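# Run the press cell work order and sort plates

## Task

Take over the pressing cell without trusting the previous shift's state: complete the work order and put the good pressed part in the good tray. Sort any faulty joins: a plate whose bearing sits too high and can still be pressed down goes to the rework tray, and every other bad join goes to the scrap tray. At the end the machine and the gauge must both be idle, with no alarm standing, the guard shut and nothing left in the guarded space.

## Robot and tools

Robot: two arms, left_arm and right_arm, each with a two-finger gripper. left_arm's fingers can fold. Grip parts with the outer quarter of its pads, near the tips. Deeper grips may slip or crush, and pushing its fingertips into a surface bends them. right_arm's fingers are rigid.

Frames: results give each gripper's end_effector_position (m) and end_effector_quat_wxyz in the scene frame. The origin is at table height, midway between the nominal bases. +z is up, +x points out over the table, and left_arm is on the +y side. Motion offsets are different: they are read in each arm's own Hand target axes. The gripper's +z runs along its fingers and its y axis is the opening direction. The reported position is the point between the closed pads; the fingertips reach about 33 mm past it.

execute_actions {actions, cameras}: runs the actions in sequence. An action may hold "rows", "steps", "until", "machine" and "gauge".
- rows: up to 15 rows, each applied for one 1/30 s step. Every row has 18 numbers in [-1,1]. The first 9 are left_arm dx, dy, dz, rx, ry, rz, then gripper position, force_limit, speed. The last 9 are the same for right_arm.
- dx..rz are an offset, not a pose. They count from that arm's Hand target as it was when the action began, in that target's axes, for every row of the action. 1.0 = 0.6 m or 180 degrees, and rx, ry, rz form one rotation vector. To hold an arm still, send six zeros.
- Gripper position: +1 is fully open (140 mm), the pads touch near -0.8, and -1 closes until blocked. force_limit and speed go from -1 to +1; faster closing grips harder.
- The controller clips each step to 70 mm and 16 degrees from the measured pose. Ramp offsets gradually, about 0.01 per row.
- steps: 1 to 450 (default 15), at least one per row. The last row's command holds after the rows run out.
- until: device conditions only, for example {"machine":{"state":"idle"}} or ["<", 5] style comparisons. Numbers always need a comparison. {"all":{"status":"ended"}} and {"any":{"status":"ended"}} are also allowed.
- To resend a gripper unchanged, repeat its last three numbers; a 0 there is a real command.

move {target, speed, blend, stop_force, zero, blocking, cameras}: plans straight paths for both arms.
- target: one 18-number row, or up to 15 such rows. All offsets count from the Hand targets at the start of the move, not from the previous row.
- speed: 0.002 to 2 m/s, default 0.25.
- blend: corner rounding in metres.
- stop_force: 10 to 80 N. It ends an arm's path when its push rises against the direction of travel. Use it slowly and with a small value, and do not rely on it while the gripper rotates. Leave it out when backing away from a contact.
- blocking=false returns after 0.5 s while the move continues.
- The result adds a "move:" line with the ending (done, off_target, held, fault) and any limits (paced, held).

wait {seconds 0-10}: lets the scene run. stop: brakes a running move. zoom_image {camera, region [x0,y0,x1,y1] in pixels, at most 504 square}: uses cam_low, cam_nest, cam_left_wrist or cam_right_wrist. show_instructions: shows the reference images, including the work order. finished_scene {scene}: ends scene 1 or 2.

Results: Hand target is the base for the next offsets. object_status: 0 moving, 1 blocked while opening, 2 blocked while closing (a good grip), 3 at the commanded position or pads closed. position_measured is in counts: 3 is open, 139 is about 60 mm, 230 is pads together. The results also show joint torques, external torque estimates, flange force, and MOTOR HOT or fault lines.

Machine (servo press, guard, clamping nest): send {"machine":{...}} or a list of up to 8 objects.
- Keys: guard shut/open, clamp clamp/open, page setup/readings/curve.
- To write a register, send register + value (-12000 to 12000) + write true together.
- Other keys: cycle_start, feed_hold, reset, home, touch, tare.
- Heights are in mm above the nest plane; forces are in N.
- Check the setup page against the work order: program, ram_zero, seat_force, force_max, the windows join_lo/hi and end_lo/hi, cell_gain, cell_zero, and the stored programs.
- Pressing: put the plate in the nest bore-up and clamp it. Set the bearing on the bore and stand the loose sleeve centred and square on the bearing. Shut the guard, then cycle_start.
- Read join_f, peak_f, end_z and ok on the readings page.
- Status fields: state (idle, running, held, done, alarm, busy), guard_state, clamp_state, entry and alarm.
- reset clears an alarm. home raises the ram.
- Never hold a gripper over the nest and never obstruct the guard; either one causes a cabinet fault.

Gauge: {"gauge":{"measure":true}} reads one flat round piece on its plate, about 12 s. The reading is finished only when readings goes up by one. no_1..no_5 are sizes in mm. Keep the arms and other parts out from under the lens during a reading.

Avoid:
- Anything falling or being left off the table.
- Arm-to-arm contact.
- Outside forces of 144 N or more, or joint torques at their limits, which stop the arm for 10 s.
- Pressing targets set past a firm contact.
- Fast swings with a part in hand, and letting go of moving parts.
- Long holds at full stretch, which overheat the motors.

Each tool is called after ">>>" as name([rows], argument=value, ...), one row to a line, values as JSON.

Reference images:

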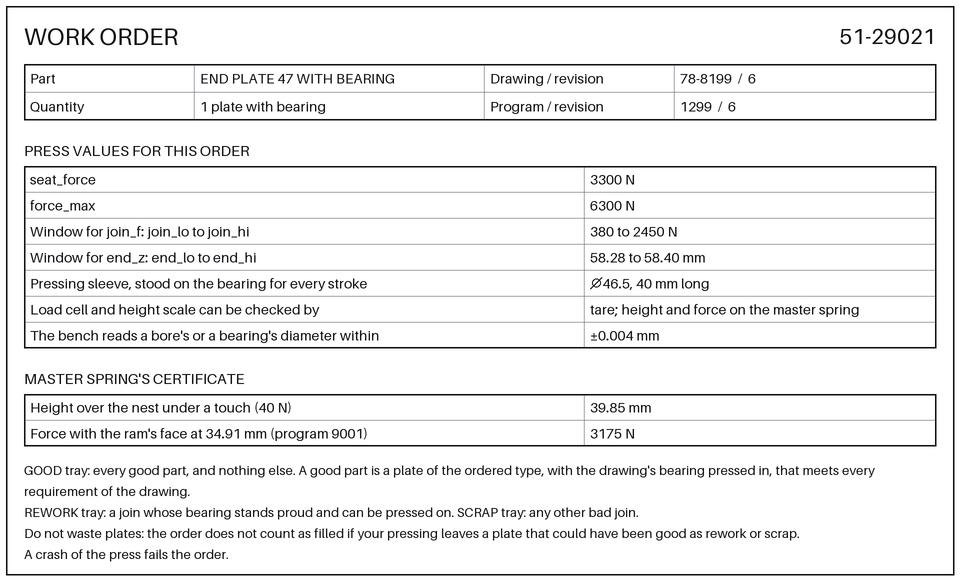

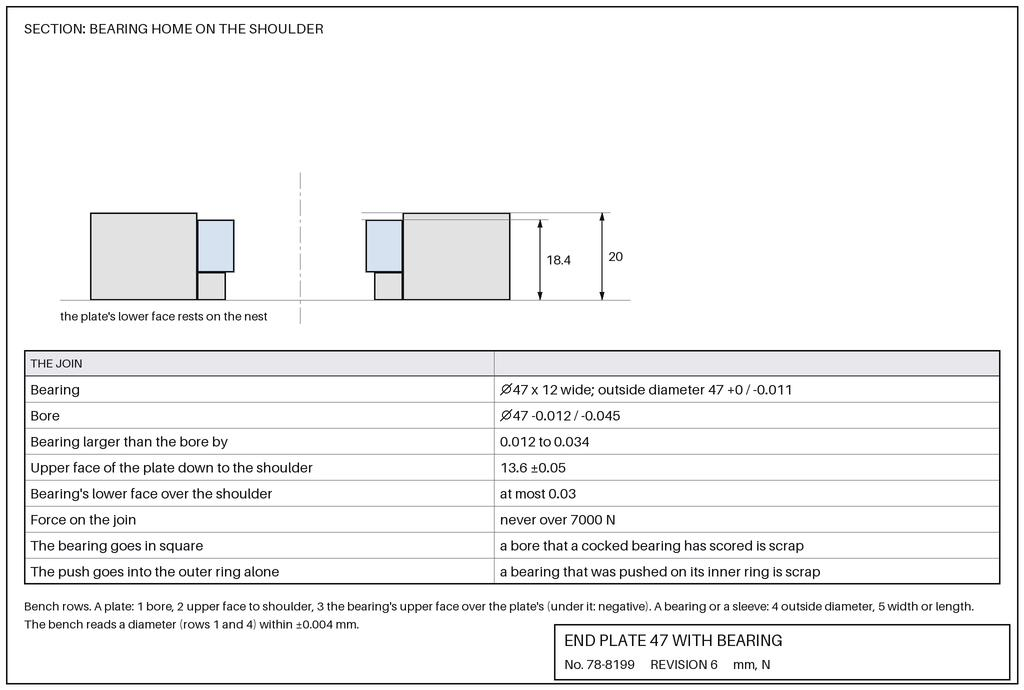

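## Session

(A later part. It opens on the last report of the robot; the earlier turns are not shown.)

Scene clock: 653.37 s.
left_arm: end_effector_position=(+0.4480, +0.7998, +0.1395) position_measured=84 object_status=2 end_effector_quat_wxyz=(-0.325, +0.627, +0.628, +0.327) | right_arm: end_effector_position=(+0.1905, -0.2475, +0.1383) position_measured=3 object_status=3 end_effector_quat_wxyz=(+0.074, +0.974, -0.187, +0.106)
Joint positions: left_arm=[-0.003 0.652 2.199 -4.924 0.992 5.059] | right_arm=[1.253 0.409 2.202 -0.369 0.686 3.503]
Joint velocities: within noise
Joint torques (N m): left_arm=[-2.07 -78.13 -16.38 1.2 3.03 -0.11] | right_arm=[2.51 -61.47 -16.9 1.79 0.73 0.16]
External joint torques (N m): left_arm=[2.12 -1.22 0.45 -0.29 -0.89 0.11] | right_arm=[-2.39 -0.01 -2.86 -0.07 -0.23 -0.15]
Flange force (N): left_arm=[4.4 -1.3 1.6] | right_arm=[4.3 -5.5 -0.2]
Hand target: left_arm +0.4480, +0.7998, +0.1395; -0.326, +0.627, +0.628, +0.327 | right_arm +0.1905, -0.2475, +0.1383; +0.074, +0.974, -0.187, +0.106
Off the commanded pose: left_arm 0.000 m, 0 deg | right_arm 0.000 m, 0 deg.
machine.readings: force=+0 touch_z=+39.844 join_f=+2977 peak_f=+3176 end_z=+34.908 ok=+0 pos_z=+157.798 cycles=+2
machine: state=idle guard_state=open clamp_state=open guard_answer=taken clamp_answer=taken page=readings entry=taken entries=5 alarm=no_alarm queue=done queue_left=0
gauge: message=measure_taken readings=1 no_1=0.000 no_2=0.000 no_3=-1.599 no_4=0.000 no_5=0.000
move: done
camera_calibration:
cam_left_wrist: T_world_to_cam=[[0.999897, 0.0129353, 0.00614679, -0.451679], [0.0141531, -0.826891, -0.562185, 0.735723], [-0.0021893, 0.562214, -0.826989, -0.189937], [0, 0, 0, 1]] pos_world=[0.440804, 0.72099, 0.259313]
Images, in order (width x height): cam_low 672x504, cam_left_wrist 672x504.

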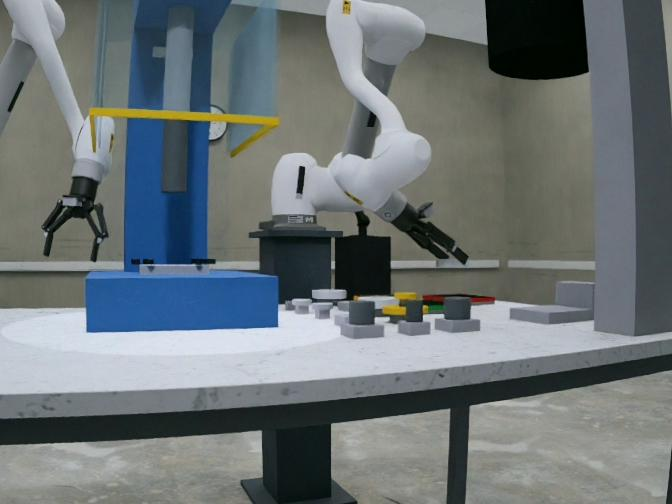

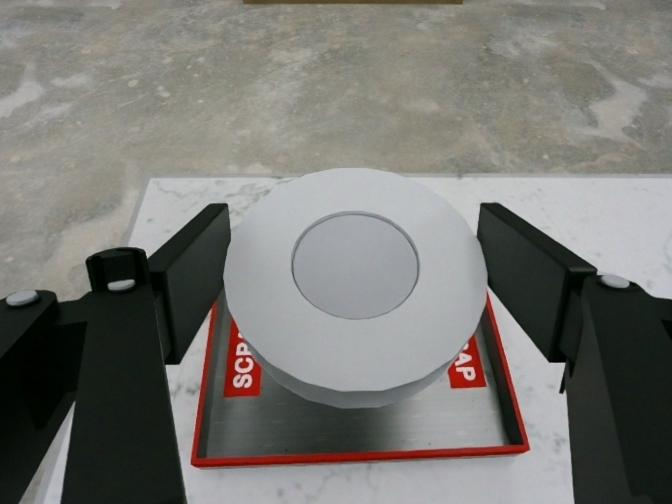

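>>> move([
  [-0.0387,0.0092,0.0597,0,0,0,-1,-0.02,-1,0,0,0,0,0,0,1,1,1],
], speed=0.12, cameras=[])

>>> move([
  [-0.1065,0,0.0746,0,0,0,-1,-0.02,-1,0,0,0,0,0,0,1,1,1],
], speed=0.025, stop_force=12, cameras=["cam_left_wrist"])

Scene clock: 665.20 s.
left_arm: end_effector_position=(+0.4536, +0.8158, +0.1000) position_measured=84 object_status=2 end_effector_quat_wxyz=(-0.326, +0.627, +0.628, +0.327) | right_arm: end_effector_position=(+0.1905, -0.2475, +0.1383) position_measured=3 object_status=3 end_effector_quat_wxyz=(+0.074, +0.974, -0.187, +0.106)
Joint positions: left_arm=[0.026 0.731 2.178 -4.859 0.974 4.992] | right_arm=[1.253 0.409 2.202 -0.369 0.686 3.503]
Joint velocities: within noise
Joint torques (N m): left_arm=[-2.3 -83.21 -13.83 0.86 3.09 -0.03] | right_arm=[2.37 -61.14 -16.81 1.78 0.76 0.21]
External joint torques (N m): left_arm=[2.33 -0.1 -0.01 -0.19 -0.9 0.03] | right_arm=[-2.29 -0.17 -2.87 -0.07 -0.26 -0.2]
Flange force (N): left_arm=[2.7 -0.1 3.4] | right_arm=[4.3 -5.3 -0.4]
Hand target: left_arm +0.4536, +0.8158, +0.0999; -0.326, +0.627, +0.628, +0.327 | right_arm +0.1905, -0.2475, +0.1383; +0.074, +0.974, -0.187, +0.106
Off the commanded pose: left_arm 0.000 m, 0 deg | right_arm 0.000 m, 0 deg.
machine.readings: force=+0 touch_z=+39.844 join_f=+2977 peak_f=+3176 end_z=+34.908 ok=+0 pos_z=+157.798 cycles=+2
machine: state=idle guard_state=open clamp_state=open guard_answer=taken clamp_answer=taken page=readings entry=taken entries=5 alarm=no_alarm queue=done queue_left=0
gauge: message=measure_taken readings=1 no_1=0.000 no_2=0.000 no_3=-1.599 no_4=0.000 no_5=0.000
move: done
No camera images: "cameras" was empty.

Scene clock: 668.60 s.
left_arm: end_effector_position=(+0.4538, +0.8157, +0.0333) position_measured=84 object_status=2 end_effector_quat_wxyz=(-0.326, +0.627, +0.628, +0.327) | right_arm: end_effector_position=(+0.1905, -0.2475, +0.1383) position_measured=3 object_status=3 end_effector_quat_wxyz=(+0.074, +0.974, -0.187, +0.106)
Joint positions: left_arm=[0.026 0.858 2.151 -4.79 0.963 4.871] | right_arm=[1.253 0.409 2.202 -0.369 0.686 3.503]
Joint velocities: within noise
Joint torques (N m): left_arm=[-3.49 -80.95 -9.86 0.22 -1.37 -0.08] | right_arm=[2.26 -61.44 -16.82 1.76 0.76 0.14]
External joint torques (N m): left_arm=[3.47 -7.84 0.06 0.13 3.63 0.08] | right_arm=[-2.26 -0.06 -2.92 -0.05 -0.25 -0.14]
Flange force (N): left_arm=[15.8 -1.7 -4.3] | right_arm=[4.0 -5.5 -0.3]
Hand target: left_arm +0.4537, +0.8157, +0.0333; -0.326, +0.627, +0.628, +0.327 (not the last commanded pose) | right_arm +0.1905, -0.2475, +0.1383; +0.074, +0.974, -0.187, +0.106
Off the commanded pose: left_arm 0.011 m, 0 deg | right_arm 0.000 m, 0 deg.
machine.readings: force=+0 touch_z=+39.844 join_f=+2977 peak_f=+3176 end_z=+34.908 ok=+0 pos_z=+157.798 cycles=+2
machine: state=idle guard_state=open clamp_state=open guard_answer=taken clamp_answer=taken page=readings entry=taken entries=5 alarm=no_alarm queue=done queue_left=0
gauge: message=measure_taken readings=1 no_1=0.000 no_2=0.000 no_3=-1.599 no_4=0.000 no_5=0.000
move: contact (left_arm)
camera_calibration:
cam_left_wrist: T_world_to_cam=[[0.999896, 0.013017, 0.006204, -0.457099], [0.0142527, -0.826843, -0.562252, 0.689016], [-0.00218911, 0.562282, -0.826943, -0.286746], [0, 0, 0, 1]] pos_world=[0.446604, 0.73689, 0.153113]
Images, in order (width x height): cam_left_wrist 672x504.

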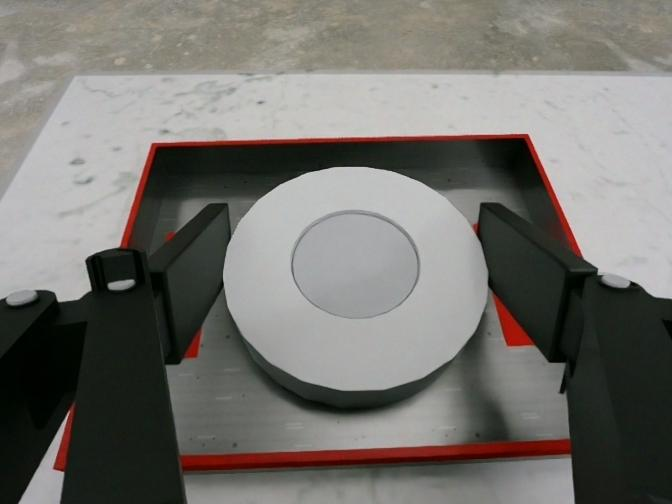

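>>> execute_actions([
  {"rows":[[0.001,0,-0.0007,0,0,0,-1,-0.02,-1,0,0,0,0,0,0,1,1,1]],"steps":8},
  {"rows":[[0,0,0,0,0,0,0.6,-0.02,-0.5,0,0,0,0,0,0,1,1,1]],"steps":22},
], cameras=["cam_left_wrist"])

Scene clock: 675.60 s.
left_arm: end_effector_position=(+0.4537, +0.8157, +0.0341) position_measured=53 object_status=3 end_effector_quat_wxyz=(-0.326, +0.627, +0.628, +0.327) | right_arm: end_effector_position=(+0.1905, -0.2475, +0.1383) position_measured=3 object_status=3 end_effector_quat_wxyz=(+0.074, +0.974, -0.187, +0.106)
Joint positions: left_arm=[0.026 0.857 2.151 -4.791 0.963 4.872] | right_arm=[1.253 0.409 2.202 -0.369 0.686 3.503]
Joint velocities: within noise
Joint torques (N m): left_arm=[-2.28 -86.15 -9.54 0.27 2.12 -0.14] | right_arm=[2.46 -61.52 -16.77 1.78 0.77 0.21]
External joint torques (N m): left_arm=[2.52 -2.56 -0.3 0.06 0.13 0.14] | right_arm=[-2.24 0.35 -2.82 -0.07 -0.26 -0.21]
External joint torques at the end of the 1st action: left_arm=[2.24 0.1 -0.43 -0.11 -0.95 0.08] | right_arm=[-2.21 0.19 -2.6 -0.1 -0.22 -0.17]
Flange force (N): left_arm=[6.8 0.1 1.0] | right_arm=[3.9 -5.8 0.4]
Flange force at the end of the 1st action (N): left_arm=[2.2 0.9 3.6] | right_arm=[3.9 -5.2 0.2]
Hand target: left_arm +0.4537, +0.8157, +0.0341; -0.326, +0.627, +0.628, +0.327 | right_arm +0.1905, -0.2475, +0.1383; +0.074, +0.974, -0.187, +0.106
Off the commanded pose: left_arm 0.000 m, 0 deg | right_arm 0.000 m, 0 deg.
machine.readings: force=+0 touch_z=+39.844 join_f=+2977 peak_f=+3176 end_z=+34.908 ok=+0 pos_z=+157.798 cycles=+2
machine: state=idle guard_state=open clamp_state=open guard_answer=taken clamp_answer=taken page=readings entry=taken entries=5 alarm=no_alarm queue=done queue_left=0
gauge: message=measure_taken readings=1 no_1=0.000 no_2=0.000 no_3=-1.599 no_4=0.000 no_5=0.000
camera_calibration:
cam_left_wrist: T_world_to_cam=[[0.999896, 0.0130737, 0.00612161, -0.457033], [0.0142533, -0.826843, -0.562253, 0.68941], [-0.00228911, 0.562281, -0.826943, -0.286123], [0, 0, 0, 1]] pos_world=[0.446504, 0.73689, 0.153813]
Images, in order (width x height): cam_left_wrist 672x504.

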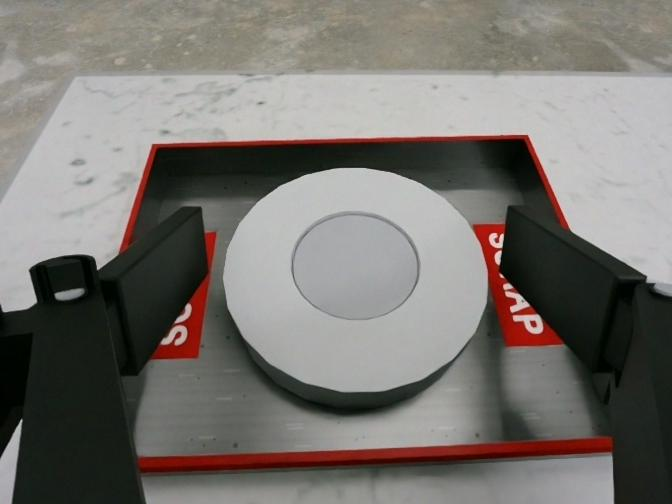

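>>> move([
  [0,0,-0.25,0,0,0,0.6,-0.02,-0.5,0,0,0,0,0,0,1,1,1],
  [-0.0611,0.177,-0.6853,-0.4095,0,0.287,0.6,-0.02,-0.5,0,0,0,0,0,0,1,1,1],
], speed=[0.15,0.3], blend=[0.03,0], cameras=["cam_left_wrist"])

Scene clock: 701.20 s.
left_arm: end_effector_position=(+0.5598, +0.4582, +0.2406) position_measured=53 object_status=3 end_effector_quat_wxyz=(+0.000, +0.887, +0.001, +0.463) | right_arm: end_effector_position=(+0.1905, -0.2475, +0.1383) position_measured=3 object_status=3 end_effector_quat_wxyz=(+0.074, +0.974, -0.187, +0.106)
Joint positions: left_arm=[-0.194 0.326 2.491 -3.424 0.646 4.82] | right_arm=[1.253 0.409 2.202 -0.369 0.686 3.503]
Joint velocities: within noise
Joint torques (N m): left_arm=[-2.33 -46.4 -16.3 -1.11 2.07 -0.13] | right_arm=[2.36 -61.52 -16.94 1.8 0.77 0.16]
External joint torques (N m): left_arm=[2.31 -3.84 -0.39 -0.05 0.18 0.13] | right_arm=[-2.07 0.17 -2.61 -0.09 -0.26 -0.15]
Flange force (N): left_arm=[7.0 -5.9 -6.7] | right_arm=[3.6 -5.2 0.2]
Hand target: left_arm +0.5598, +0.4582, +0.2405; +0.000, +0.887, +0.001, +0.463 | right_arm +0.1905, -0.2475, +0.1383; +0.074, +0.974, -0.187, +0.106
Off the commanded pose: left_arm 0.000 m, 0 deg | right_arm 0.000 m, 0 deg.
machine.readings: force=+0 touch_z=+39.844 join_f=+2977 peak_f=+3176 end_z=+34.908 ok=+0 pos_z=+157.798 cycles=+2
machine: state=idle guard_state=open clamp_state=open guard_answer=taken clamp_answer=taken page=readings entry=taken entries=5 alarm=no_alarm queue=done queue_left=0
gauge: message=measure_taken readings=1 no_1=0.000 no_2=0.000 no_3=-1.599 no_4=0.000 no_5=0.000
move: done
camera_calibration:
cam_left_wrist: T_world_to_cam=[[0.0128329, -0.999907, 0.00455046, 0.457345], [-0.82506, -0.0131596, -0.564892, 0.606143], [0.564899, 0.00349477, -0.825153, 0.023983], [0, 0, 0, 1]] pos_world=[0.480688, 0.465195, 0.360114]
Images, in order (width x height): cam_left_wrist 672x504.

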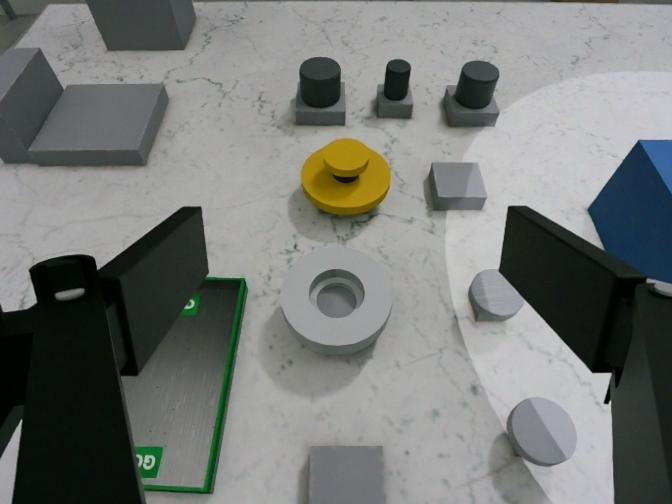

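>>> move([
  [-0.1778,-0.0097,0.1373,0,0,0,0.74,-0.02,-0.5,0,0,0,0,0,0,1,1,1],
], speed=0.15, cameras=["cam_left_wrist"])

Scene clock: 725.77 s.
left_arm: end_effector_position=(+0.5664, +0.4639, +0.1060) position_measured=36 object_status=3 end_effector_quat_wxyz=(+0.000, +0.887, +0.001, +0.463) | right_arm: end_effector_position=(+0.1905, -0.2475, +0.1383) position_measured=3 object_status=3 end_effector_quat_wxyz=(+0.074, +0.974, -0.187, +0.106)
Joint positions: left_arm=[-0.176 0.68 2.474 -3.328 0.975 4.709] | right_arm=[1.253 0.409 2.202 -0.369 0.686 3.503]
Joint velocities: within noise
Joint torques (N m): left_arm=[-2.13 -64.73 -1.72 0.06 2.08 -0.1] | right_arm=[2.57 -61.55 -16.88 1.71 0.79 0.15]
External joint torques (N m): left_arm=[2.21 -3.29 -0.67 -0.01 0.19 0.1] | right_arm=[-2.4 0.44 -2.75 0.01 -0.28 -0.14]
Flange force (N): left_arm=[7.7 -5.5 -2.9] | right_arm=[4.1 -5.8 0.6]
Hand target: left_arm +0.5664, +0.4639, +0.1059; +0.000, +0.887, +0.001, +0.463 | right_arm +0.1905, -0.2475, +0.1383; +0.074, +0.974, -0.187, +0.106
Off the commanded pose: left_arm 0.000 m, 0 deg | right_arm 0.000 m, 0 deg.
machine.readings: force=+0 touch_z=+39.844 join_f=+2977 peak_f=+3176 end_z=+34.908 ok=+0 pos_z=+157.798 cycles=+2
machine: state=idle guard_state=open clamp_state=open guard_answer=taken clamp_answer=taken page=readings entry=taken entries=5 alarm=no_alarm queue=done queue_left=0
gauge: message=measure_taken readings=1 no_1=0.000 no_2=0.000 no_3=-1.599 no_4=0.000 no_5=0.000
move: done
camera_calibration:
cam_left_wrist: T_world_to_cam=[[0.0128321, -0.999907, 0.00455231, 0.463673], [-0.824982, -0.0131596, -0.565006, 0.535536], [0.565014, 0.00349465, -0.825074, -0.0908482], [0, 0, 0, 1]] pos_world=[0.487188, 0.470995, 0.225514]
Images, in order (width x height): cam_left_wrist 672x504.

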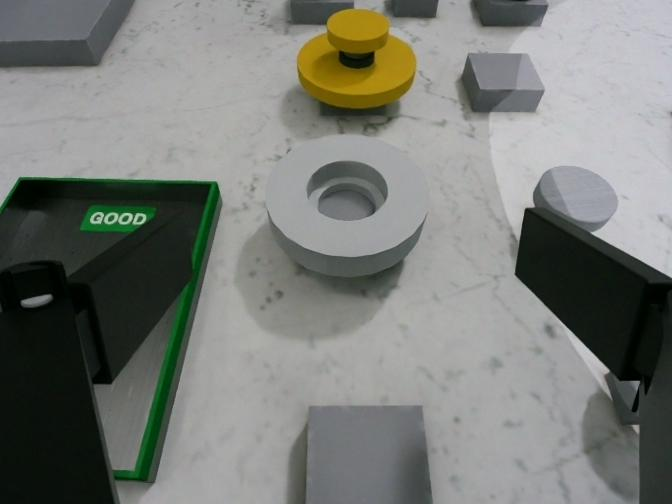

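>>> move([
  [0.004,0,0.1713,0,0,0,0.74,-0.02,-0.5,0,0,0,0,0,0,1,1,1],
], speed=0.06, stop_force=12, cameras=["cam_left_wrist"])

>>> execute_actions([
  {"rows":[[0,0,0,0,0,0,-1,-0.02,-1,0,0,0,0,0,0,1,1,1]],"steps":60},
], cameras=["cam_left_wrist"])

Scene clock: 738.97 s.
left_arm: end_effector_position=(+0.6521, +0.4640, +0.0491) position_measured=36 object_status=3 end_effector_quat_wxyz=(+0.000, +0.887, +0.001, +0.463) | right_arm: end_effector_position=(+0.1905, -0.2475, +0.1383) position_measured=3 object_status=3 end_effector_quat_wxyz=(+0.074, +0.974, -0.187, +0.106)
Joint positions: left_arm=[-0.141 0.816 2.296 -3.299 0.932 4.717] | right_arm=[1.253 0.409 2.202 -0.369 0.686 3.503]
Joint velocities: within noise
Joint torques (N m): left_arm=[-2.16 -77.34 -3.43 -0.08 2.09 -0.02] | right_arm=[2.32 -61.47 -16.8 1.82 0.77 0.2]
External joint torques (N m): left_arm=[2.13 -2.76 -0.72 -0.04 0.18 0.02] | right_arm=[-2 -0.17 -2.91 -0.1 -0.26 -0.2]
Flange force (N): left_arm=[5.2 -4.3 -1.8] | right_arm=[3.7 -5.3 -0.5]
Hand target: left_arm +0.6520, +0.4640, +0.0491; +0.000, +0.887, +0.001, +0.463 | right_arm +0.1905, -0.2475, +0.1383; +0.074, +0.974, -0.187, +0.106
Off the commanded pose: left_arm 0.000 m, 0 deg | right_arm 0.000 m, 0 deg.
machine.readings: force=+0 touch_z=+39.844 join_f=+2977 peak_f=+3176 end_z=+34.908 ok=+0 pos_z=+157.798 cycles=+2
machine: state=idle guard_state=open clamp_state=open guard_answer=taken clamp_answer=taken page=readings entry=taken entries=5 alarm=no_alarm queue=done queue_left=0
gauge: message=measure_taken readings=1 no_1=0.000 no_2=0.000 no_3=-1.599 no_4=0.000 no_5=0.000
move: done
camera_calibration:
cam_left_wrist: T_world_to_cam=[[0.0128898, -0.999907, 0.00446825, 0.462813], [-0.825059, -0.0131601, -0.564893, 0.574114], [0.564899, 0.00359476, -0.825152, -0.186185], [0, 0, 0, 1]] pos_world=[0.572888, 0.470995, 0.168614]
Images, in order (width x height): cam_left_wrist 672x504.

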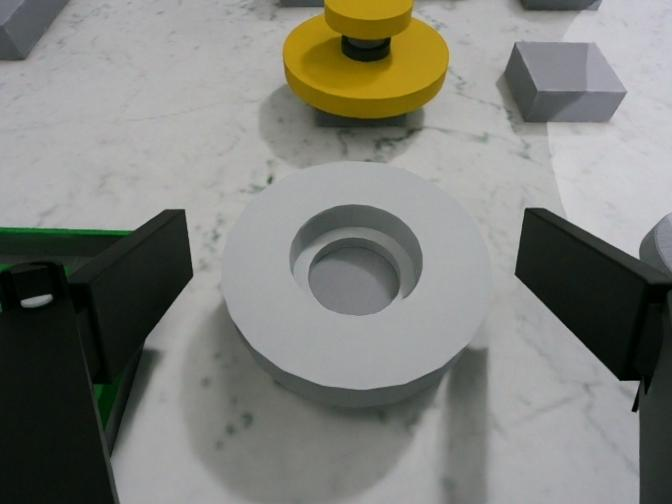

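Scene clock: 741.17 s.
left_arm: end_effector_position=(+0.6521, +0.4640, +0.0491) position_measured=83 object_status=2 end_effector_quat_wxyz=(+0.000, +0.887, +0.001, +0.463) | right_arm: end_effector_position=(+0.1905, -0.2475, +0.1383) position_measured=3 object_status=3 end_effector_quat_wxyz=(+0.074, +0.974, -0.187, +0.106)
Joint positions: left_arm=[-0.141 0.816 2.296 -3.299 0.932 4.717] | right_arm=[1.253 0.409 2.202 -0.369 0.686 3.503]
Joint velocities: within noise
Joint torques (N m): left_arm=[-2.5 -71.88 -3.96 -0.08 0.44 0.06] | right_arm=[2.72 -61.38 -17.14 1.76 0.76 0.18]
External joint torques (N m): left_arm=[2.57 -8.22 -0.32 -0.05 1.85 -0.06] | right_arm=[-2.44 0.29 -2.43 -0.05 -0.26 -0.18]
Flange force (N): left_arm=[10.6 -5.5 -10.2] | right_arm=[4.3 -5.0 0.6]
Hand target: left_arm +0.6520, +0.4640, +0.0491; +0.000, +0.887, +0.001, +0.463 | right_arm +0.1905, -0.2475, +0.1383; +0.074, +0.974, -0.187, +0.106
Off the commanded pose: left_arm 0.000 m, 0 deg | right_arm 0.000 m, 0 deg.
machine.readings: force=+0 touch_z=+39.844 join_f=+2977 peak_f=+3176 end_z=+34.908 ok=+0 pos_z=+157.798 cycles=+2
machine: state=idle guard_state=open clamp_state=open guard_answer=taken clamp_answer=taken page=readings entry=taken entries=5 alarm=no_alarm queue=done queue_left=0
gauge: message=measure_taken readings=1 no_1=0.000 no_2=0.000 no_3=-1.599 no_4=0.000 no_5=0.000
camera_calibration:
cam_left_wrist: T_world_to_cam=[[0.0128898, -0.999907, 0.00446825, 0.462813], [-0.825059, -0.0131601, -0.564893, 0.574114], [0.564899, 0.00359476, -0.825152, -0.186185], [0, 0, 0, 1]] pos_world=[0.572888, 0.470995, 0.168614]
Images, in order (width x height): cam_left_wrist 672x504.

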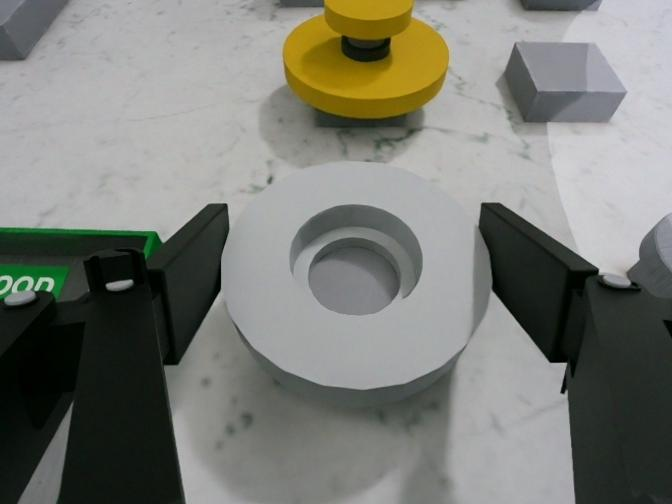

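>>> move([
  [0.1638,0,-0.1148,0,0,0,-1,-0.02,-1,0,0,0,0,0,0,1,1,1],
  [0.4597,-0.2267,0.2173,0.4095,0,-0.287,-1,-0.02,-1,0,0,0,0,0,0,1,1,1],
  [0.3093,-0.48,0.3225,0.4095,0,-0.287,-1,-0.02,-1,0,0,0,0,0,0,1,1,1],
], speed=[0.12,0.25,0.15], blend=[0.02,0.03,0], cameras=["cam_left_wrist"])

Scene clock: 756.70 s.
left_arm: end_effector_position=(+0.9167, +0.7524, +0.0905) position_measured=83 object_status=2 end_effector_quat_wxyz=(-0.326, +0.627, +0.628, +0.327) | right_arm: end_effector_position=(+0.1905, -0.2475, +0.1383) position_measured=3 object_status=3 end_effector_quat_wxyz=(+0.074, +0.974, -0.187, +0.106)
Joint positions: left_arm=[-0.043 1.149 1.088 -5.243 1.245 5.686] | right_arm=[1.253 0.409 2.202 -0.369 0.686 3.503]
Joint velocities: within noise
Joint torques (N m): left_arm=[-2.3 -132.24 -36.99 4.14 1.58 -0.11] | right_arm=[2.67 -61.53 -16.93 1.8 0.7 0.16]
External joint torques (N m): left_arm=[2.13 2.21 1.84 -0.63 -0.3 0.11] | right_arm=[-2.43 -0.12 -2.85 -0.07 -0.2 -0.16]
Flange force (N): left_arm=[-0.3 -2.5 2.8] | right_arm=[4.4 -5.3 -0.4]
Hand target: left_arm +0.9167, +0.7522, +0.0905; -0.326, +0.627, +0.628, +0.327 | right_arm +0.1905, -0.2475, +0.1383; +0.074, +0.974, -0.187, +0.106
Off the commanded pose: left_arm 0.000 m, 0 deg | right_arm 0.000 m, 0 deg.
machine.readings: force=+0 touch_z=+39.844 join_f=+2977 peak_f=+3176 end_z=+34.908 ok=+0 pos_z=+157.798 cycles=+2
machine: state=idle guard_state=open clamp_state=open guard_answer=taken clamp_answer=taken page=readings entry=taken entries=5 alarm=no_alarm queue=done queue_left=0
gauge: message=measure_taken readings=1 no_1=0.000 no_2=0.000 no_3=-1.599 no_4=0.000 no_5=0.000
move: done
camera_calibration:
cam_left_wrist: T_world_to_cam=[[0.999894, 0.0131561, 0.00617826, -0.919568], [0.0143533, -0.826842, -0.562251, 0.662091], [-0.00228859, 0.562281, -0.826943, -0.202831], [0, 0, 0, 1]] pos_world=[0.909503, 0.67359, 0.210213]
Images, in order (width x height): cam_left_wrist 672x504.

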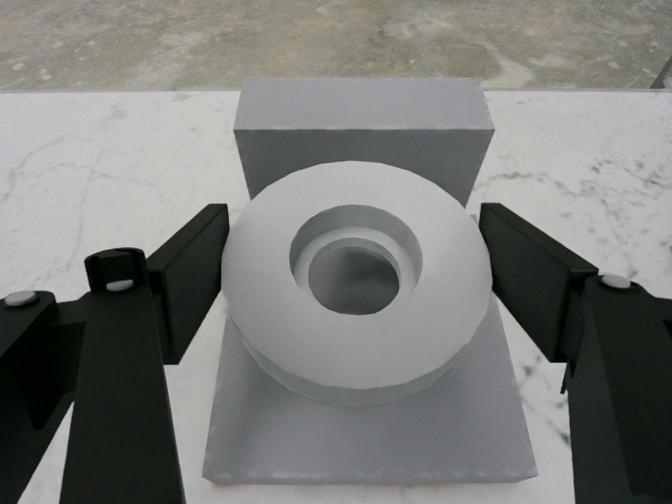

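>>> move([
  [-0.0526,0,0.0368,0,0,0,-1,-0.02,-1,0,0,0,0,0,0,1,1,1],
], speed=0.025, stop_force=12, cameras=[])

>>> execute_actions([
  {"rows":[[0.001,0,-0.0007,0,0,0,-1,-0.02,-1,0,0,0,0,0,0,1,1,1]],"steps":8},
  {"rows":[[0,0,0,0,0,0,0.74,-0.02,-0.5,0,0,0,0,0,0,1,1,1]],"steps":24},
], cameras=["cam_left_wrist"])

>>> move([
  [0,0,-0.3333,0,0,0,0.74,-0.02,-0.5,0,0,0,0,0,0,1,1,1],
], speed=0.2, cameras=["cam_left_wrist"])

>>> execute_actions([
  {"gauge":{"measure":true},"steps":2},
], cameras=[])

Scene clock: 768.90 s.
left_arm: end_effector_position=(+0.9168, +0.7522, +0.0533) position_measured=83 object_status=2 end_effector_quat_wxyz=(-0.326, +0.627, +0.628, +0.327) | right_arm: end_effector_position=(+0.1905, -0.2475, +0.1383) position_measured=3 object_status=3 end_effector_quat_wxyz=(+0.074, +0.974, -0.187, +0.106)
Joint positions: left_arm=[-0.044 1.192 1.074 -5.234 1.231 5.659] | right_arm=[1.253 0.409 2.202 -0.369 0.686 3.503]
Joint velocities: within noise
Joint torques (N m): left_arm=[-1.76 -110.62 -27.47 -0.21 -2.6 -0.11] | right_arm=[2.32 -60.99 -16.89 1.82 0.74 0.21]
External joint torques (N m): left_arm=[1.51 -20.91 -7.19 3.63 3.93 0.11] | right_arm=[-2.18 -0.18 -2.77 -0.1 -0.24 -0.2]
Flange force (N): left_arm=[18.7 -3.8 -12.1] | right_arm=[4.1 -5.1 -0.4]
Hand target: left_arm +0.9168, +0.7522, +0.0533; -0.326, +0.627, +0.628, +0.327 (not the last commanded pose) | right_arm +0.1905, -0.2475, +0.1383; +0.074, +0.974, -0.187, +0.106
Off the commanded pose: left_arm 0.001 m, 0 deg | right_arm 0.000 m, 0 deg.
machine.readings: force=+0 touch_z=+39.844 join_f=+2977 peak_f=+3176 end_z=+34.908 ok=+0 pos_z=+157.798 cycles=+2
machine: state=idle guard_state=open clamp_state=open guard_answer=taken clamp_answer=taken page=readings entry=taken entries=5 alarm=no_alarm queue=done queue_left=0
gauge: message=measure_taken readings=1 no_1=0.000 no_2=0.000 no_3=-1.599 no_4=0.000 no_5=0.000
move: contact (left_arm)
No camera images: "cameras" was empty.

Scene clock: 770.17 s.
left_arm: end_effector_position=(+0.9168, +0.7522, +0.0540) position_measured=36 object_status=3 end_effector_quat_wxyz=(-0.326, +0.627, +0.628, +0.327) | right_arm: end_effector_position=(+0.1905, -0.2475, +0.1383) position_measured=3 object_status=3 end_effector_quat_wxyz=(+0.074, +0.974, -0.187, +0.106)
Joint positions: left_arm=[-0.044 1.191 1.075 -5.234 1.231 5.659] | right_arm=[1.253 0.409 2.202 -0.369 0.686 3.503]
Joint velocities: within noise
Joint torques (N m): left_arm=[-1.89 -130.07 -34.94 3.32 1.16 -0.11] | right_arm=[2.46 -61.25 -16.84 1.75 0.71 0.19]
External joint torques (N m): left_arm=[1.6 -1.6 0.12 0.11 0.15 0.11] | right_arm=[-2.29 -0.02 -2.75 -0.03 -0.2 -0.19]
External joint torques at the end of the 1st action: left_arm=[2.93 -2.56 -0.69 0.54 0.22 0.11] | right_arm=[-2.25 0.03 -2.83 -0.05 -0.18 -0.19]
Flange force (N): left_arm=[2.6 -2.3 0.2] | right_arm=[4.2 -5.3 -0.3]
Flange force at the end of the 1st action (N): left_arm=[4.0 -1.1 1.0] | right_arm=[4.1 -5.5 -0.3]
Hand target: left_arm +0.9168, +0.7522, +0.0540; -0.326, +0.627, +0.628, +0.327 | right_arm +0.1905, -0.2475, +0.1383; +0.074, +0.974, -0.187, +0.106
Off the commanded pose: left_arm 0.000 m, 0 deg | right_arm 0.000 m, 0 deg.
machine.readings: force=+0 touch_z=+39.844 join_f=+2977 peak_f=+3176 end_z=+34.908 ok=+0 pos_z=+157.798 cycles=+2
machine: state=idle guard_state=open clamp_state=open guard_answer=taken clamp_answer=taken page=readings entry=taken entries=5 alarm=no_alarm queue=done queue_left=0
gauge: message=measure_taken readings=1 no_1=0.000 no_2=0.000 no_3=-1.599 no_4=0.000 no_5=0.000
camera_calibration:
cam_left_wrist: T_world_to_cam=[[0.999895, 0.0130408, 0.00634688, -0.919392], [0.0143521, -0.826687, -0.562479, 0.641395], [-0.00208828, 0.562511, -0.826787, -0.233183], [0, 0, 0, 1]] pos_world=[0.909603, 0.67339, 0.173814]
Images, in order (width x height): cam_left_wrist 672x504.

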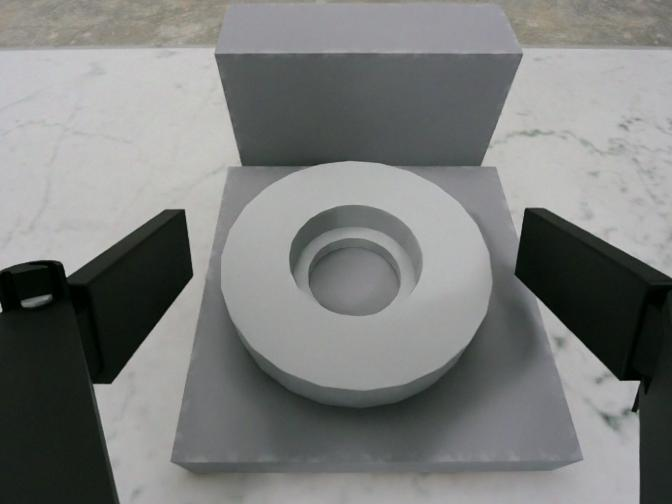

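Scene clock: 771.50 s.
left_arm: end_effector_position=(+0.9167, +0.5883, +0.1689) position_measured=36 object_status=3 end_effector_quat_wxyz=(-0.326, +0.627, +0.628, +0.327) | right_arm: end_effector_position=(+0.1905, -0.2475, +0.1383) position_measured=3 object_status=3 end_effector_quat_wxyz=(+0.074, +0.974, -0.187, +0.106)
Joint positions: left_arm=[-0.204 1.091 1.046 -5.339 1.41 5.698] | right_arm=[1.253 0.409 2.202 -0.369 0.686 3.503]
Joint velocities: within noise
Joint torques (N m): left_arm=[-2.71 -127.75 -37.32 3.99 1.09 -0.12] | right_arm=[2.49 -61.51 -16.85 1.74 0.72 0.14]
External joint torques (N m): left_arm=[2.45 -1.45 0.44 0.02 0.16 0.12] | right_arm=[-2.24 0.04 -2.87 -0.03 -0.22 -0.14]
Flange force (N): left_arm=[3.0 -2.9 1.4] | right_arm=[3.9 -5.5 -0.2]
Hand target: left_arm +0.9167, +0.5885, +0.1688; -0.326, +0.627, +0.628, +0.327 | right_arm +0.1905, -0.2475, +0.1383; +0.074, +0.974, -0.187, +0.106
Off the commanded pose: left_arm 0.000 m, 0 deg | right_arm 0.000 m, 0 deg.
machine.readings: force=+0 touch_z=+39.844 join_f=+2977 peak_f=+3176 end_z=+34.908 ok=+0 pos_z=+157.798 cycles=+2
machine: state=idle guard_state=open clamp_state=open guard_answer=taken clamp_answer=taken page=readings entry=taken entries=5 alarm=no_alarm queue=done queue_left=0
gauge: message=measure_taken readings=1 no_1=0.000 no_2=0.000 no_3=-1.599 no_4=0.000 no_5=0.000
move: done
camera_calibration:
cam_left_wrist: T_world_to_cam=[[0.999896, 0.0129024, 0.00637044, -0.917822], [0.0142512, -0.826767, -0.562364, 0.57063], [-0.00198897, 0.562397, -0.826865, -0.0459995], [0, 0, 0, 1]] pos_world=[0.909504, 0.50949, 0.288713]
Images, in order (width x height): cam_left_wrist 672x504.

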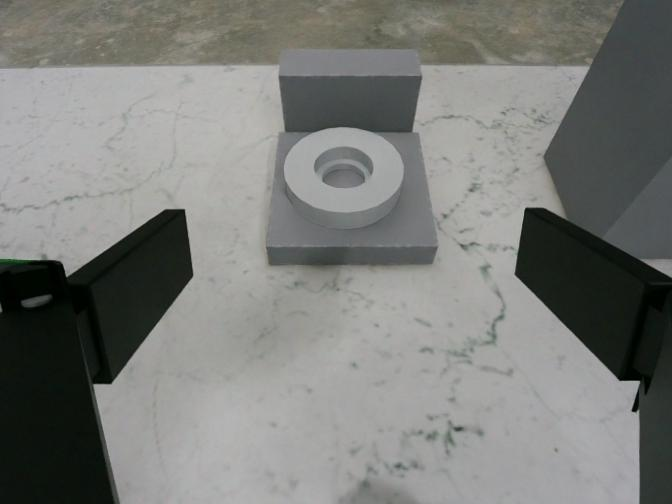

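Scene clock: 771.77 s.
left_arm: end_effector_position=(+0.9167, +0.5884, +0.1688) position_measured=36 object_status=3 end_effector_quat_wxyz=(-0.326, +0.627, +0.628, +0.327) | right_arm: end_effector_position=(+0.1905, -0.2475, +0.1383) position_measured=3 object_status=3 end_effector_quat_wxyz=(+0.074, +0.974, -0.187, +0.106)
Joint positions: left_arm=[-0.204 1.091 1.046 -5.339 1.41 5.698] | right_arm=[1.253 0.409 2.202 -0.369 0.686 3.503]
Joint velocities: within noise
Joint torques (N m): left_arm=[-1.8 -128.05 -37.19 3.97 1.1 -0.13] | right_arm=[2.31 -61.75 -16.81 1.78 0.72 0.19]
External joint torques (N m): left_arm=[1.84 -1.17 0.32 0.03 0.16 0.13] | right_arm=[-2.25 0.57 -2.88 -0.07 -0.22 -0.19]
Flange force (N): left_arm=[2.4 -2.2 1.0] | right_arm=[3.8 -6.2 0.6]
Hand target: left_arm +0.9167, +0.5885, +0.1688; -0.326, +0.627, +0.628, +0.327 | right_arm +0.1905, -0.2475, +0.1383; +0.074, +0.974, -0.187, +0.106
Tool commands: left_gripper/position=+0.74 left_gripper/force_limit=-0.02 left_gripper/speed=-0.5 right_gripper/position=+1.0 right_gripper/force_limit=+1.0 right_gripper/speed=+1.0
Off the commanded pose: left_arm 0.000 m, 0 deg | right_arm 0.000 m, 0 deg.
machine.readings: force=+0 touch_z=+39.844 join_f=+2977 peak_f=+3176 end_z=+34.908 ok=+0 pos_z=+157.798 cycles=+2
machine: state=idle guard_state=open clamp_state=open guard_answer=taken clamp_answer=taken page=readings entry=taken entries=5 alarm=no_alarm queue=done queue_left=0
gauge: state=busy message=measure_taken readings=1 no_1=0.000 no_2=0.000 no_3=-1.599 no_4=0.000 no_5=0.000
No camera images: "cameras" was empty.

>>> wait(seconds=10, cameras=[])

Scene clock: 783.53 s.
left_arm: end_effector_position=(+0.9167, +0.5885, +0.1688) position_measured=36 object_status=3 end_effector_quat_wxyz=(-0.326, +0.627, +0.628, +0.327) | right_arm: end_effector_position=(+0.1905, -0.2475, +0.1383) position_measured=3 object_status=3 end_effector_quat_wxyz=(+0.074, +0.974, -0.187, +0.106)
Joint positions: left_arm=[-0.204 1.091 1.046 -5.338 1.41 5.698] | right_arm=[1.253 0.409 2.202 -0.369 0.686 3.503]
Joint velocities: within noise
Joint torques (N m): left_arm=[-2.41 -127.88 -37.42 3.98 1.03 -0.11] | right_arm=[2.21 -61.49 -16.92 1.8 0.68 0.19]
External joint torques (N m): left_arm=[1.85 -1.37 0.5 0.04 0.22 0.11] | right_arm=[-2.1 0.23 -2.76 -0.09 -0.17 -0.19]
Flange force (N): left_arm=[2.6 -3.0 1.0] | right_arm=[3.7 -5.6 0.0]
Hand target: left_arm +0.9167, +0.5885, +0.1688; -0.326, +0.627, +0.628, +0.327 | right_arm +0.1905, -0.2475, +0.1383; +0.074, +0.974, -0.187, +0.106
Tool commands: left_gripper/position=+0.74 left_gripper/force_limit=-0.02 left_gripper/speed=-0.5 right_gripper/position=+1.0 right_gripper/force_limit=+1.0 right_gripper/speed=+1.0
Off the commanded pose: left_arm 0.000 m, 0 deg | right_arm 0.000 m, 0 deg.
machine.readings: force=+0 touch_z=+39.844 join_f=+2977 peak_f=+3176 end_z=+34.908 ok=+0 pos_z=+157.798 cycles=+2
machine: state=idle guard_state=open clamp_state=open guard_answer=taken clamp_answer=taken page=readings entry=taken entries=5 alarm=no_alarm queue=done queue_left=0
gauge: message=measure_taken readings=2 no_1=46.976 no_2=13.595 no_3=0.000 no_4=0.000 no_5=0.000
wait: 10.00 s
No camera images: "cameras" was empty.

>>> move([
  [0,0,0.3333,0,0,0,0.74,-0.02,-0.5,0,0,0,0,0,0,1,1,1],
], speed=0.1, stop_force=12, cameras=[])

>>> execute_actions([
  {"rows":[[0,0,0,0,0,0,-1,-0.02,-1,0,0,0,0,0,0,1,1,1]],"steps":60},
], cameras=["cam_left_wrist"])

Scene clock: 798.30 s.
left_arm: end_effector_position=(+0.9168, +0.7522, +0.0540) position_measured=36 object_status=3 end_effector_quat_wxyz=(-0.326, +0.627, +0.628, +0.327) | right_arm: end_effector_position=(+0.1905, -0.2475, +0.1383) position_measured=3 object_status=3 end_effector_quat_wxyz=(+0.074, +0.974, -0.187, +0.106)
Joint positions: left_arm=[-0.044 1.191 1.075 -5.234 1.231 5.659] | right_arm=[1.253 0.409 2.202 -0.369 0.686 3.503]
Joint velocities: within noise
Joint torques (N m): left_arm=[-2.35 -130.19 -34.89 3.39 1.13 -0.09] | right_arm=[2.61 -61.3 -16.95 1.76 0.75 0.25]
External joint torques (N m): left_arm=[2.44 -1.15 0.27 0 0.19 0.09] | right_arm=[-2.54 0.34 -2.68 -0.04 -0.25 -0.24]
Flange force (N): left_arm=[2.7 -2.0 1.0] | right_arm=[4.5 -5.6 0.5]
Hand target: left_arm +0.9168, +0.7522, +0.0540; -0.326, +0.627, +0.628, +0.327 | right_arm +0.1905, -0.2475, +0.1383; +0.074, +0.974, -0.187, +0.106
Off the commanded pose: left_arm 0.000 m, 0 deg | right_arm 0.000 m, 0 deg.
machine.readings: force=+0 touch_z=+39.844 join_f=+2977 peak_f=+3176 end_z=+34.908 ok=+0 pos_z=+157.798 cycles=+2
machine: state=idle guard_state=open clamp_state=open guard_answer=taken clamp_answer=taken page=readings entry=taken entries=5 alarm=no_alarm queue=done queue_left=0
gauge: message=measure_taken readings=2 no_1=46.976 no_2=13.595 no_3=0.000 no_4=0.000 no_5=0.000
move: done
No camera images: "cameras" was empty.

Scene clock: 800.50 s.
left_arm: end_effector_position=(+0.9168, +0.7522, +0.0540) position_measured=83 object_status=2 end_effector_quat_wxyz=(-0.326, +0.627, +0.628, +0.327) | right_arm: end_effector_position=(+0.1905, -0.2475, +0.1383) position_measured=3 object_status=3 end_effector_quat_wxyz=(+0.074, +0.974, -0.187, +0.106)
Joint positions: left_arm=[-0.044 1.191 1.075 -5.234 1.231 5.659] | right_arm=[1.253 0.409 2.202 -0.369 0.686 3.503]
Joint velocities: within noise
Joint torques (N m): left_arm=[-1.03 -126.76 -34.22 3.18 0.47 -0.17] | right_arm=[2.35 -61.06 -16.87 1.8 0.72 0.18]
External joint torques (N m): left_arm=[0.94 -4.81 -0.47 0.24 0.87 0.17] | right_arm=[-2.41 0.09 -2.8 -0.09 -0.21 -0.17]
Flange force (N): left_arm=[5.2 -4.2 -2.8] | right_arm=[4.3 -5.5 0.0]
Hand target: left_arm +0.9168, +0.7522, +0.0540; -0.326, +0.627, +0.628, +0.327 | right_arm +0.1905, -0.2475, +0.1383; +0.074, +0.974, -0.187, +0.106
Off the commanded pose: left_arm 0.000 m, 0 deg | right_arm 0.000 m, 0 deg.
machine.readings: force=+0 touch_z=+39.844 join_f=+2977 peak_f=+3176 end_z=+34.908 ok=+0 pos_z=+157.798 cycles=+2
machine: state=idle guard_state=open clamp_state=open guard_answer=taken clamp_answer=taken page=readings entry=taken entries=5 alarm=no_alarm queue=done queue_left=0
gauge: message=measure_taken readings=2 no_1=46.976 no_2=13.595 no_3=0.000 no_4=0.000 no_5=0.000
camera_calibration:
cam_left_wrist: T_world_to_cam=[[0.999895, 0.0130408, 0.00634688, -0.919392], [0.0143521, -0.826687, -0.562479, 0.641395], [-0.00208828, 0.562511, -0.826787, -0.233183], [0, 0, 0, 1]] pos_world=[0.909603, 0.67339, 0.173814]
Images, in order (width x height): cam_left_wrist 672x504.

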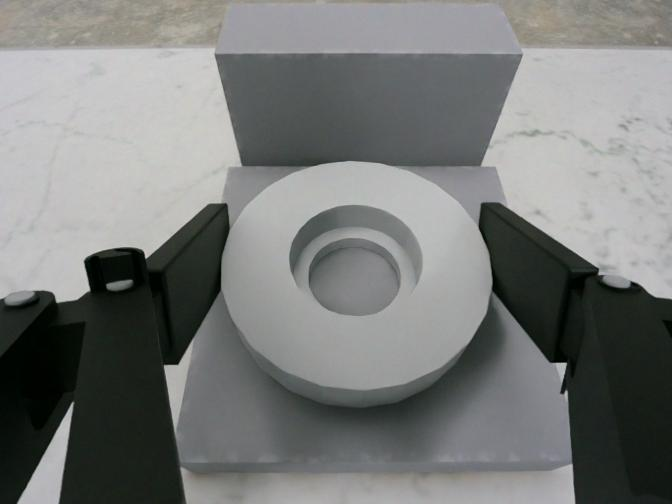

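>>> move([
  [0.0683,0,-0.0478,0,0,0,-1,-0.02,-1,0,0,0,0,0,0,1,1,1],
  [0.04,0,-0.3378,0,0,0,-1,-0.02,-1,0,0,0,0,0,0,1,1,1],
  [-0.0695,-0.1947,-0.6683,-0.4095,0,0.287,-1,-0.02,-1,0,0,0,0,0,0,1,1,1],
  [-0.119,-0.5263,-0.8188,-0.819,0,0.574,-1,-0.02,-1,0,0,0,0,0,0,1,1,1],
], speed=[0.12,0.2,0.3,0.3], blend=[0.02,0.03,0.03,0], cameras=["cam_left_wrist"])

Scene clock: 832.50 s.
left_arm: end_effector_position=(+0.8201, +0.4390, +0.2378) position_measured=83 object_status=2 end_effector_quat_wxyz=(-0.070, +0.879, +0.133, +0.453) | right_arm: end_effector_position=(+0.1905, -0.2475, +0.1383) position_measured=3 object_status=3 end_effector_quat_wxyz=(+0.074, +0.974, -0.187, +0.106)
Joint positions: left_arm=[-0.257 0.589 1.942 -4.233 0.52 5.39] | right_arm=[1.253 0.409 2.202 -0.369 0.686 3.503]
Joint velocities: within noise
Joint torques (N m): left_arm=[-64.65 -75.72 -45.52 10.06 2.22 -0.08] | right_arm=[2.27 -61.15 -16.81 1.78 0.73 0.15]
External joint torques (N m): left_arm=[64.45 -11.36 16.35 -10.48 -0.45 0.08] | right_arm=[-1.99 -0.28 -2.9 -0.06 -0.23 -0.15]
External joint torques when the fault began: left_arm=[101.01 -5.55 -2.24 -23.25 -0.21 0.07]
Flange force (N): left_arm=[42.5 -78.4 -8.3] | right_arm=[3.7 -5.2 -0.8]
Flange force when the fault began (N): left_arm=[106.2 -71.6 35.8]
Hand target: left_arm +0.8201, +0.4390, +0.2378; -0.070, +0.879, +0.133, +0.453 (not the last commanded pose) | right_arm +0.1905, -0.2475, +0.1383; +0.074, +0.974, -0.187, +0.106
Tool commands: left_gripper/position=-1.0 left_gripper/force_limit=-0.019608 left_gripper/speed=-1.0 right_gripper/position=+1.0 right_gripper/force_limit=+1.0 right_gripper/speed=+1.0
Off the commanded pose: left_arm 0.258 m, 107 deg | right_arm 0.000 m, 0 deg.
FORCE FAULT: contact force on the left arm reached its limit, and that arm stopped for 10 seconds. The contact can be on any part of that arm, not only on its tool. That arm's remaining commands of this call were not run. That arm's target is now where it stood when the stop ended, not its last command. That arm accepts commands again.
machine.readings: force=+0 touch_z=+39.844 join_f=+2977 peak_f=+3176 end_z=+34.908 ok=+0 pos_z=+157.798 cycles=+2
machine: state=idle guard_state=open clamp_state=open guard_answer=taken clamp_answer=taken page=readings entry=taken entries=5 alarm=no_alarm queue=done queue_left=0
gauge: message=measure_taken readings=2 no_1=46.976 no_2=13.595 no_3=0.000 no_4=0.000 no_5=0.000
move: fault (left_arm); path passed 2 of 4 targets
camera_calibration:
cam_left_wrist: T_world_to_cam=[[0.308343, -0.951275, 0.0010094, 0.171986], [-0.789856, -0.256612, -0.557026, 0.895159], [0.530143, 0.170957, -0.830495, -0.168993], [0, 0, 0, 1]] pos_world=[0.743607, 0.422205, 0.358105]
Images, in order (width x height): cam_left_wrist 672x504.

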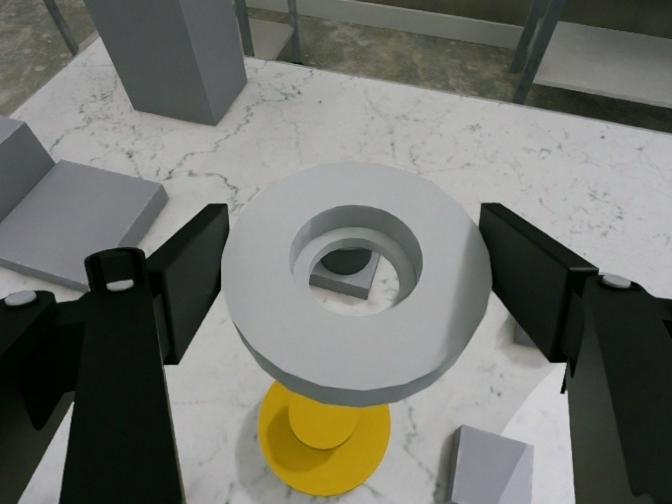

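>>> wait(seconds=0, cameras=["cam_low","cam_nest"])

Scene clock: 861.40 s.
left_arm: end_effector_position=(+0.8201, +0.4390, +0.2378) position_measured=83 object_status=2 end_effector_quat_wxyz=(-0.070, +0.879, +0.133, +0.453) | right_arm: end_effector_position=(+0.1905, -0.2475, +0.1383) position_measured=3 object_status=3 end_effector_quat_wxyz=(+0.074, +0.974, -0.187, +0.106)
Joint positions: left_arm=[-0.257 0.589 1.942 -4.233 0.52 5.39] | right_arm=[1.253 0.409 2.202 -0.369 0.686 3.503]
Joint velocities: within noise
Joint torques (N m): left_arm=[-63.43 -80.64 -44.36 10.28 2.28 -0.04] | right_arm=[2.51 -61.27 -16.76 1.78 0.73 0.18]
External joint torques (N m): left_arm=[63.44 -6.6 15.18 -10.72 -0.51 0.04] | right_arm=[-2.34 -0.28 -2.91 -0.07 -0.22 -0.18]
Flange force (N): left_arm=[40.8 -73.1 -0.4] | right_arm=[4.4 -5.3 -0.7]
Hand target: left_arm +0.8201, +0.4390, +0.2378; -0.070, +0.879, +0.133, +0.453 (not the last commanded pose) | right_arm +0.1905, -0.2475, +0.1383; +0.074, +0.974, -0.187, +0.106
Tool commands: left_gripper/position=-1.0 left_gripper/force_limit=-0.019608 left_gripper/speed=-1.0 right_gripper/position=+1.0 right_gripper/force_limit=+1.0 right_gripper/speed=+1.0
Off the commanded pose: left_arm 0.258 m, 107 deg | right_arm 0.000 m, 0 deg.
machine.readings: force=+0 touch_z=+39.844 join_f=+2977 peak_f=+3176 end_z=+34.908 ok=+0 pos_z=+157.798 cycles=+2
machine: state=idle guard_state=open clamp_state=open guard_answer=taken clamp_answer=taken page=readings entry=taken entries=5 alarm=no_alarm queue=done queue_left=0
gauge: message=measure_taken readings=2 no_1=46.976 no_2=13.595 no_3=0.000 no_4=0.000 no_5=0.000
Images, in order (width x height): cam_low 672x504, cam_nest 672x504.

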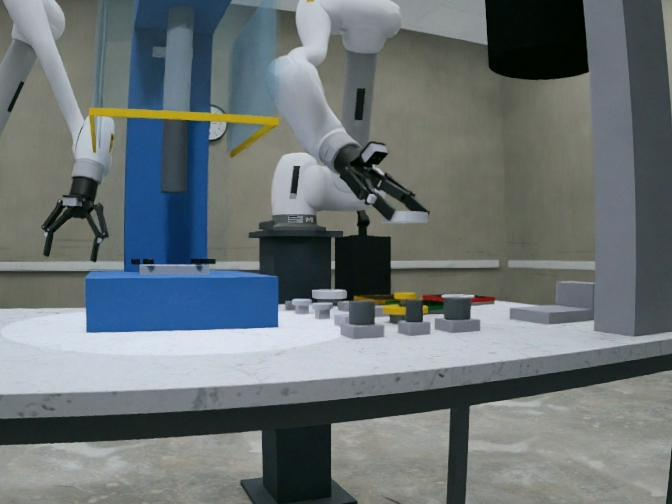

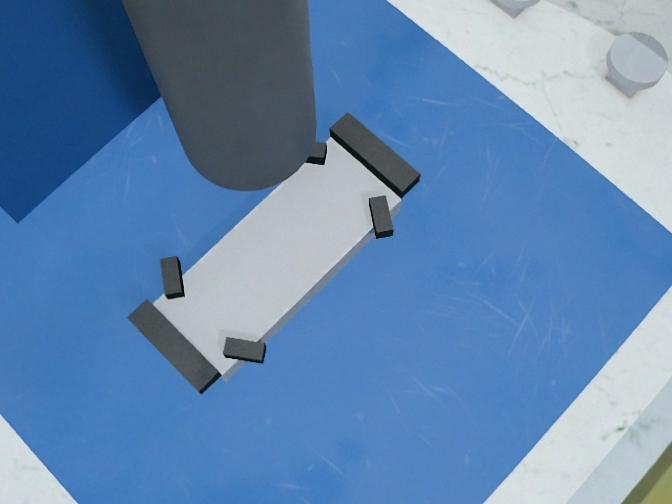

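>>> move([
  [0.0287,-0.13,0.0932,0.1365,0,-0.0957,-1,-0.02,-1,0,0,0,0,0,0,1,1,1],
], speed=0.1, cameras=["cam_low"])

Scene clock: 873.10 s.
left_arm: end_effector_position=(+0.8499, +0.5300, +0.2196) position_measured=83 object_status=2 end_effector_quat_wxyz=(-0.187, +0.814, +0.355, +0.420) | right_arm: end_effector_position=(+0.1905, -0.2475, +0.1383) position_measured=3 object_status=3 end_effector_quat_wxyz=(+0.074, +0.974, -0.187, +0.106)
Joint positions: left_arm=[-0.256 0.725 1.71 -4.838 0.821 5.628] | right_arm=[1.253 0.409 2.202 -0.369 0.686 3.503]
Joint velocities: within noise
Joint torques (N m): left_arm=[-2.3 -101.07 -33.4 2.09 1.74 -0.1] | right_arm=[2.72 -61.64 -17 1.78 0.78 0.24]
External joint torques (N m): left_arm=[2.04 0.21 1.74 -0.41 -0.34 0.1] | right_arm=[-2.54 0.64 -2.58 -0.07 -0.27 -0.24]
Flange force (N): left_arm=[0.6 -3.9 0.5] | right_arm=[4.4 -5.8 1.1]
Hand target: left_arm +0.8499, +0.5300, +0.2196; -0.187, +0.814, +0.355, +0.420 | right_arm +0.1905, -0.2475, +0.1383; +0.074, +0.974, -0.187, +0.106
Off the commanded pose: left_arm 0.000 m, 0 deg | right_arm 0.000 m, 0 deg.
machine.readings: force=+0 touch_z=+39.844 join_f=+2977 peak_f=+3176 end_z=+34.908 ok=+0 pos_z=+157.798 cycles=+2
machine: state=idle guard_state=open clamp_state=open guard_answer=taken clamp_answer=taken page=readings entry=taken entries=5 alarm=no_alarm queue=done queue_left=0
gauge: message=measure_taken readings=2 no_1=46.976 no_2=13.595 no_3=0.000 no_4=0.000 no_5=0.000
move: done
Images, in order (width x height): cam_low 672x504.

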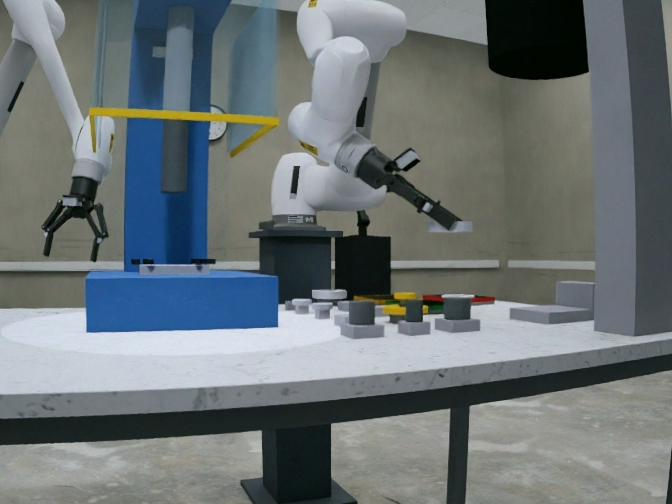

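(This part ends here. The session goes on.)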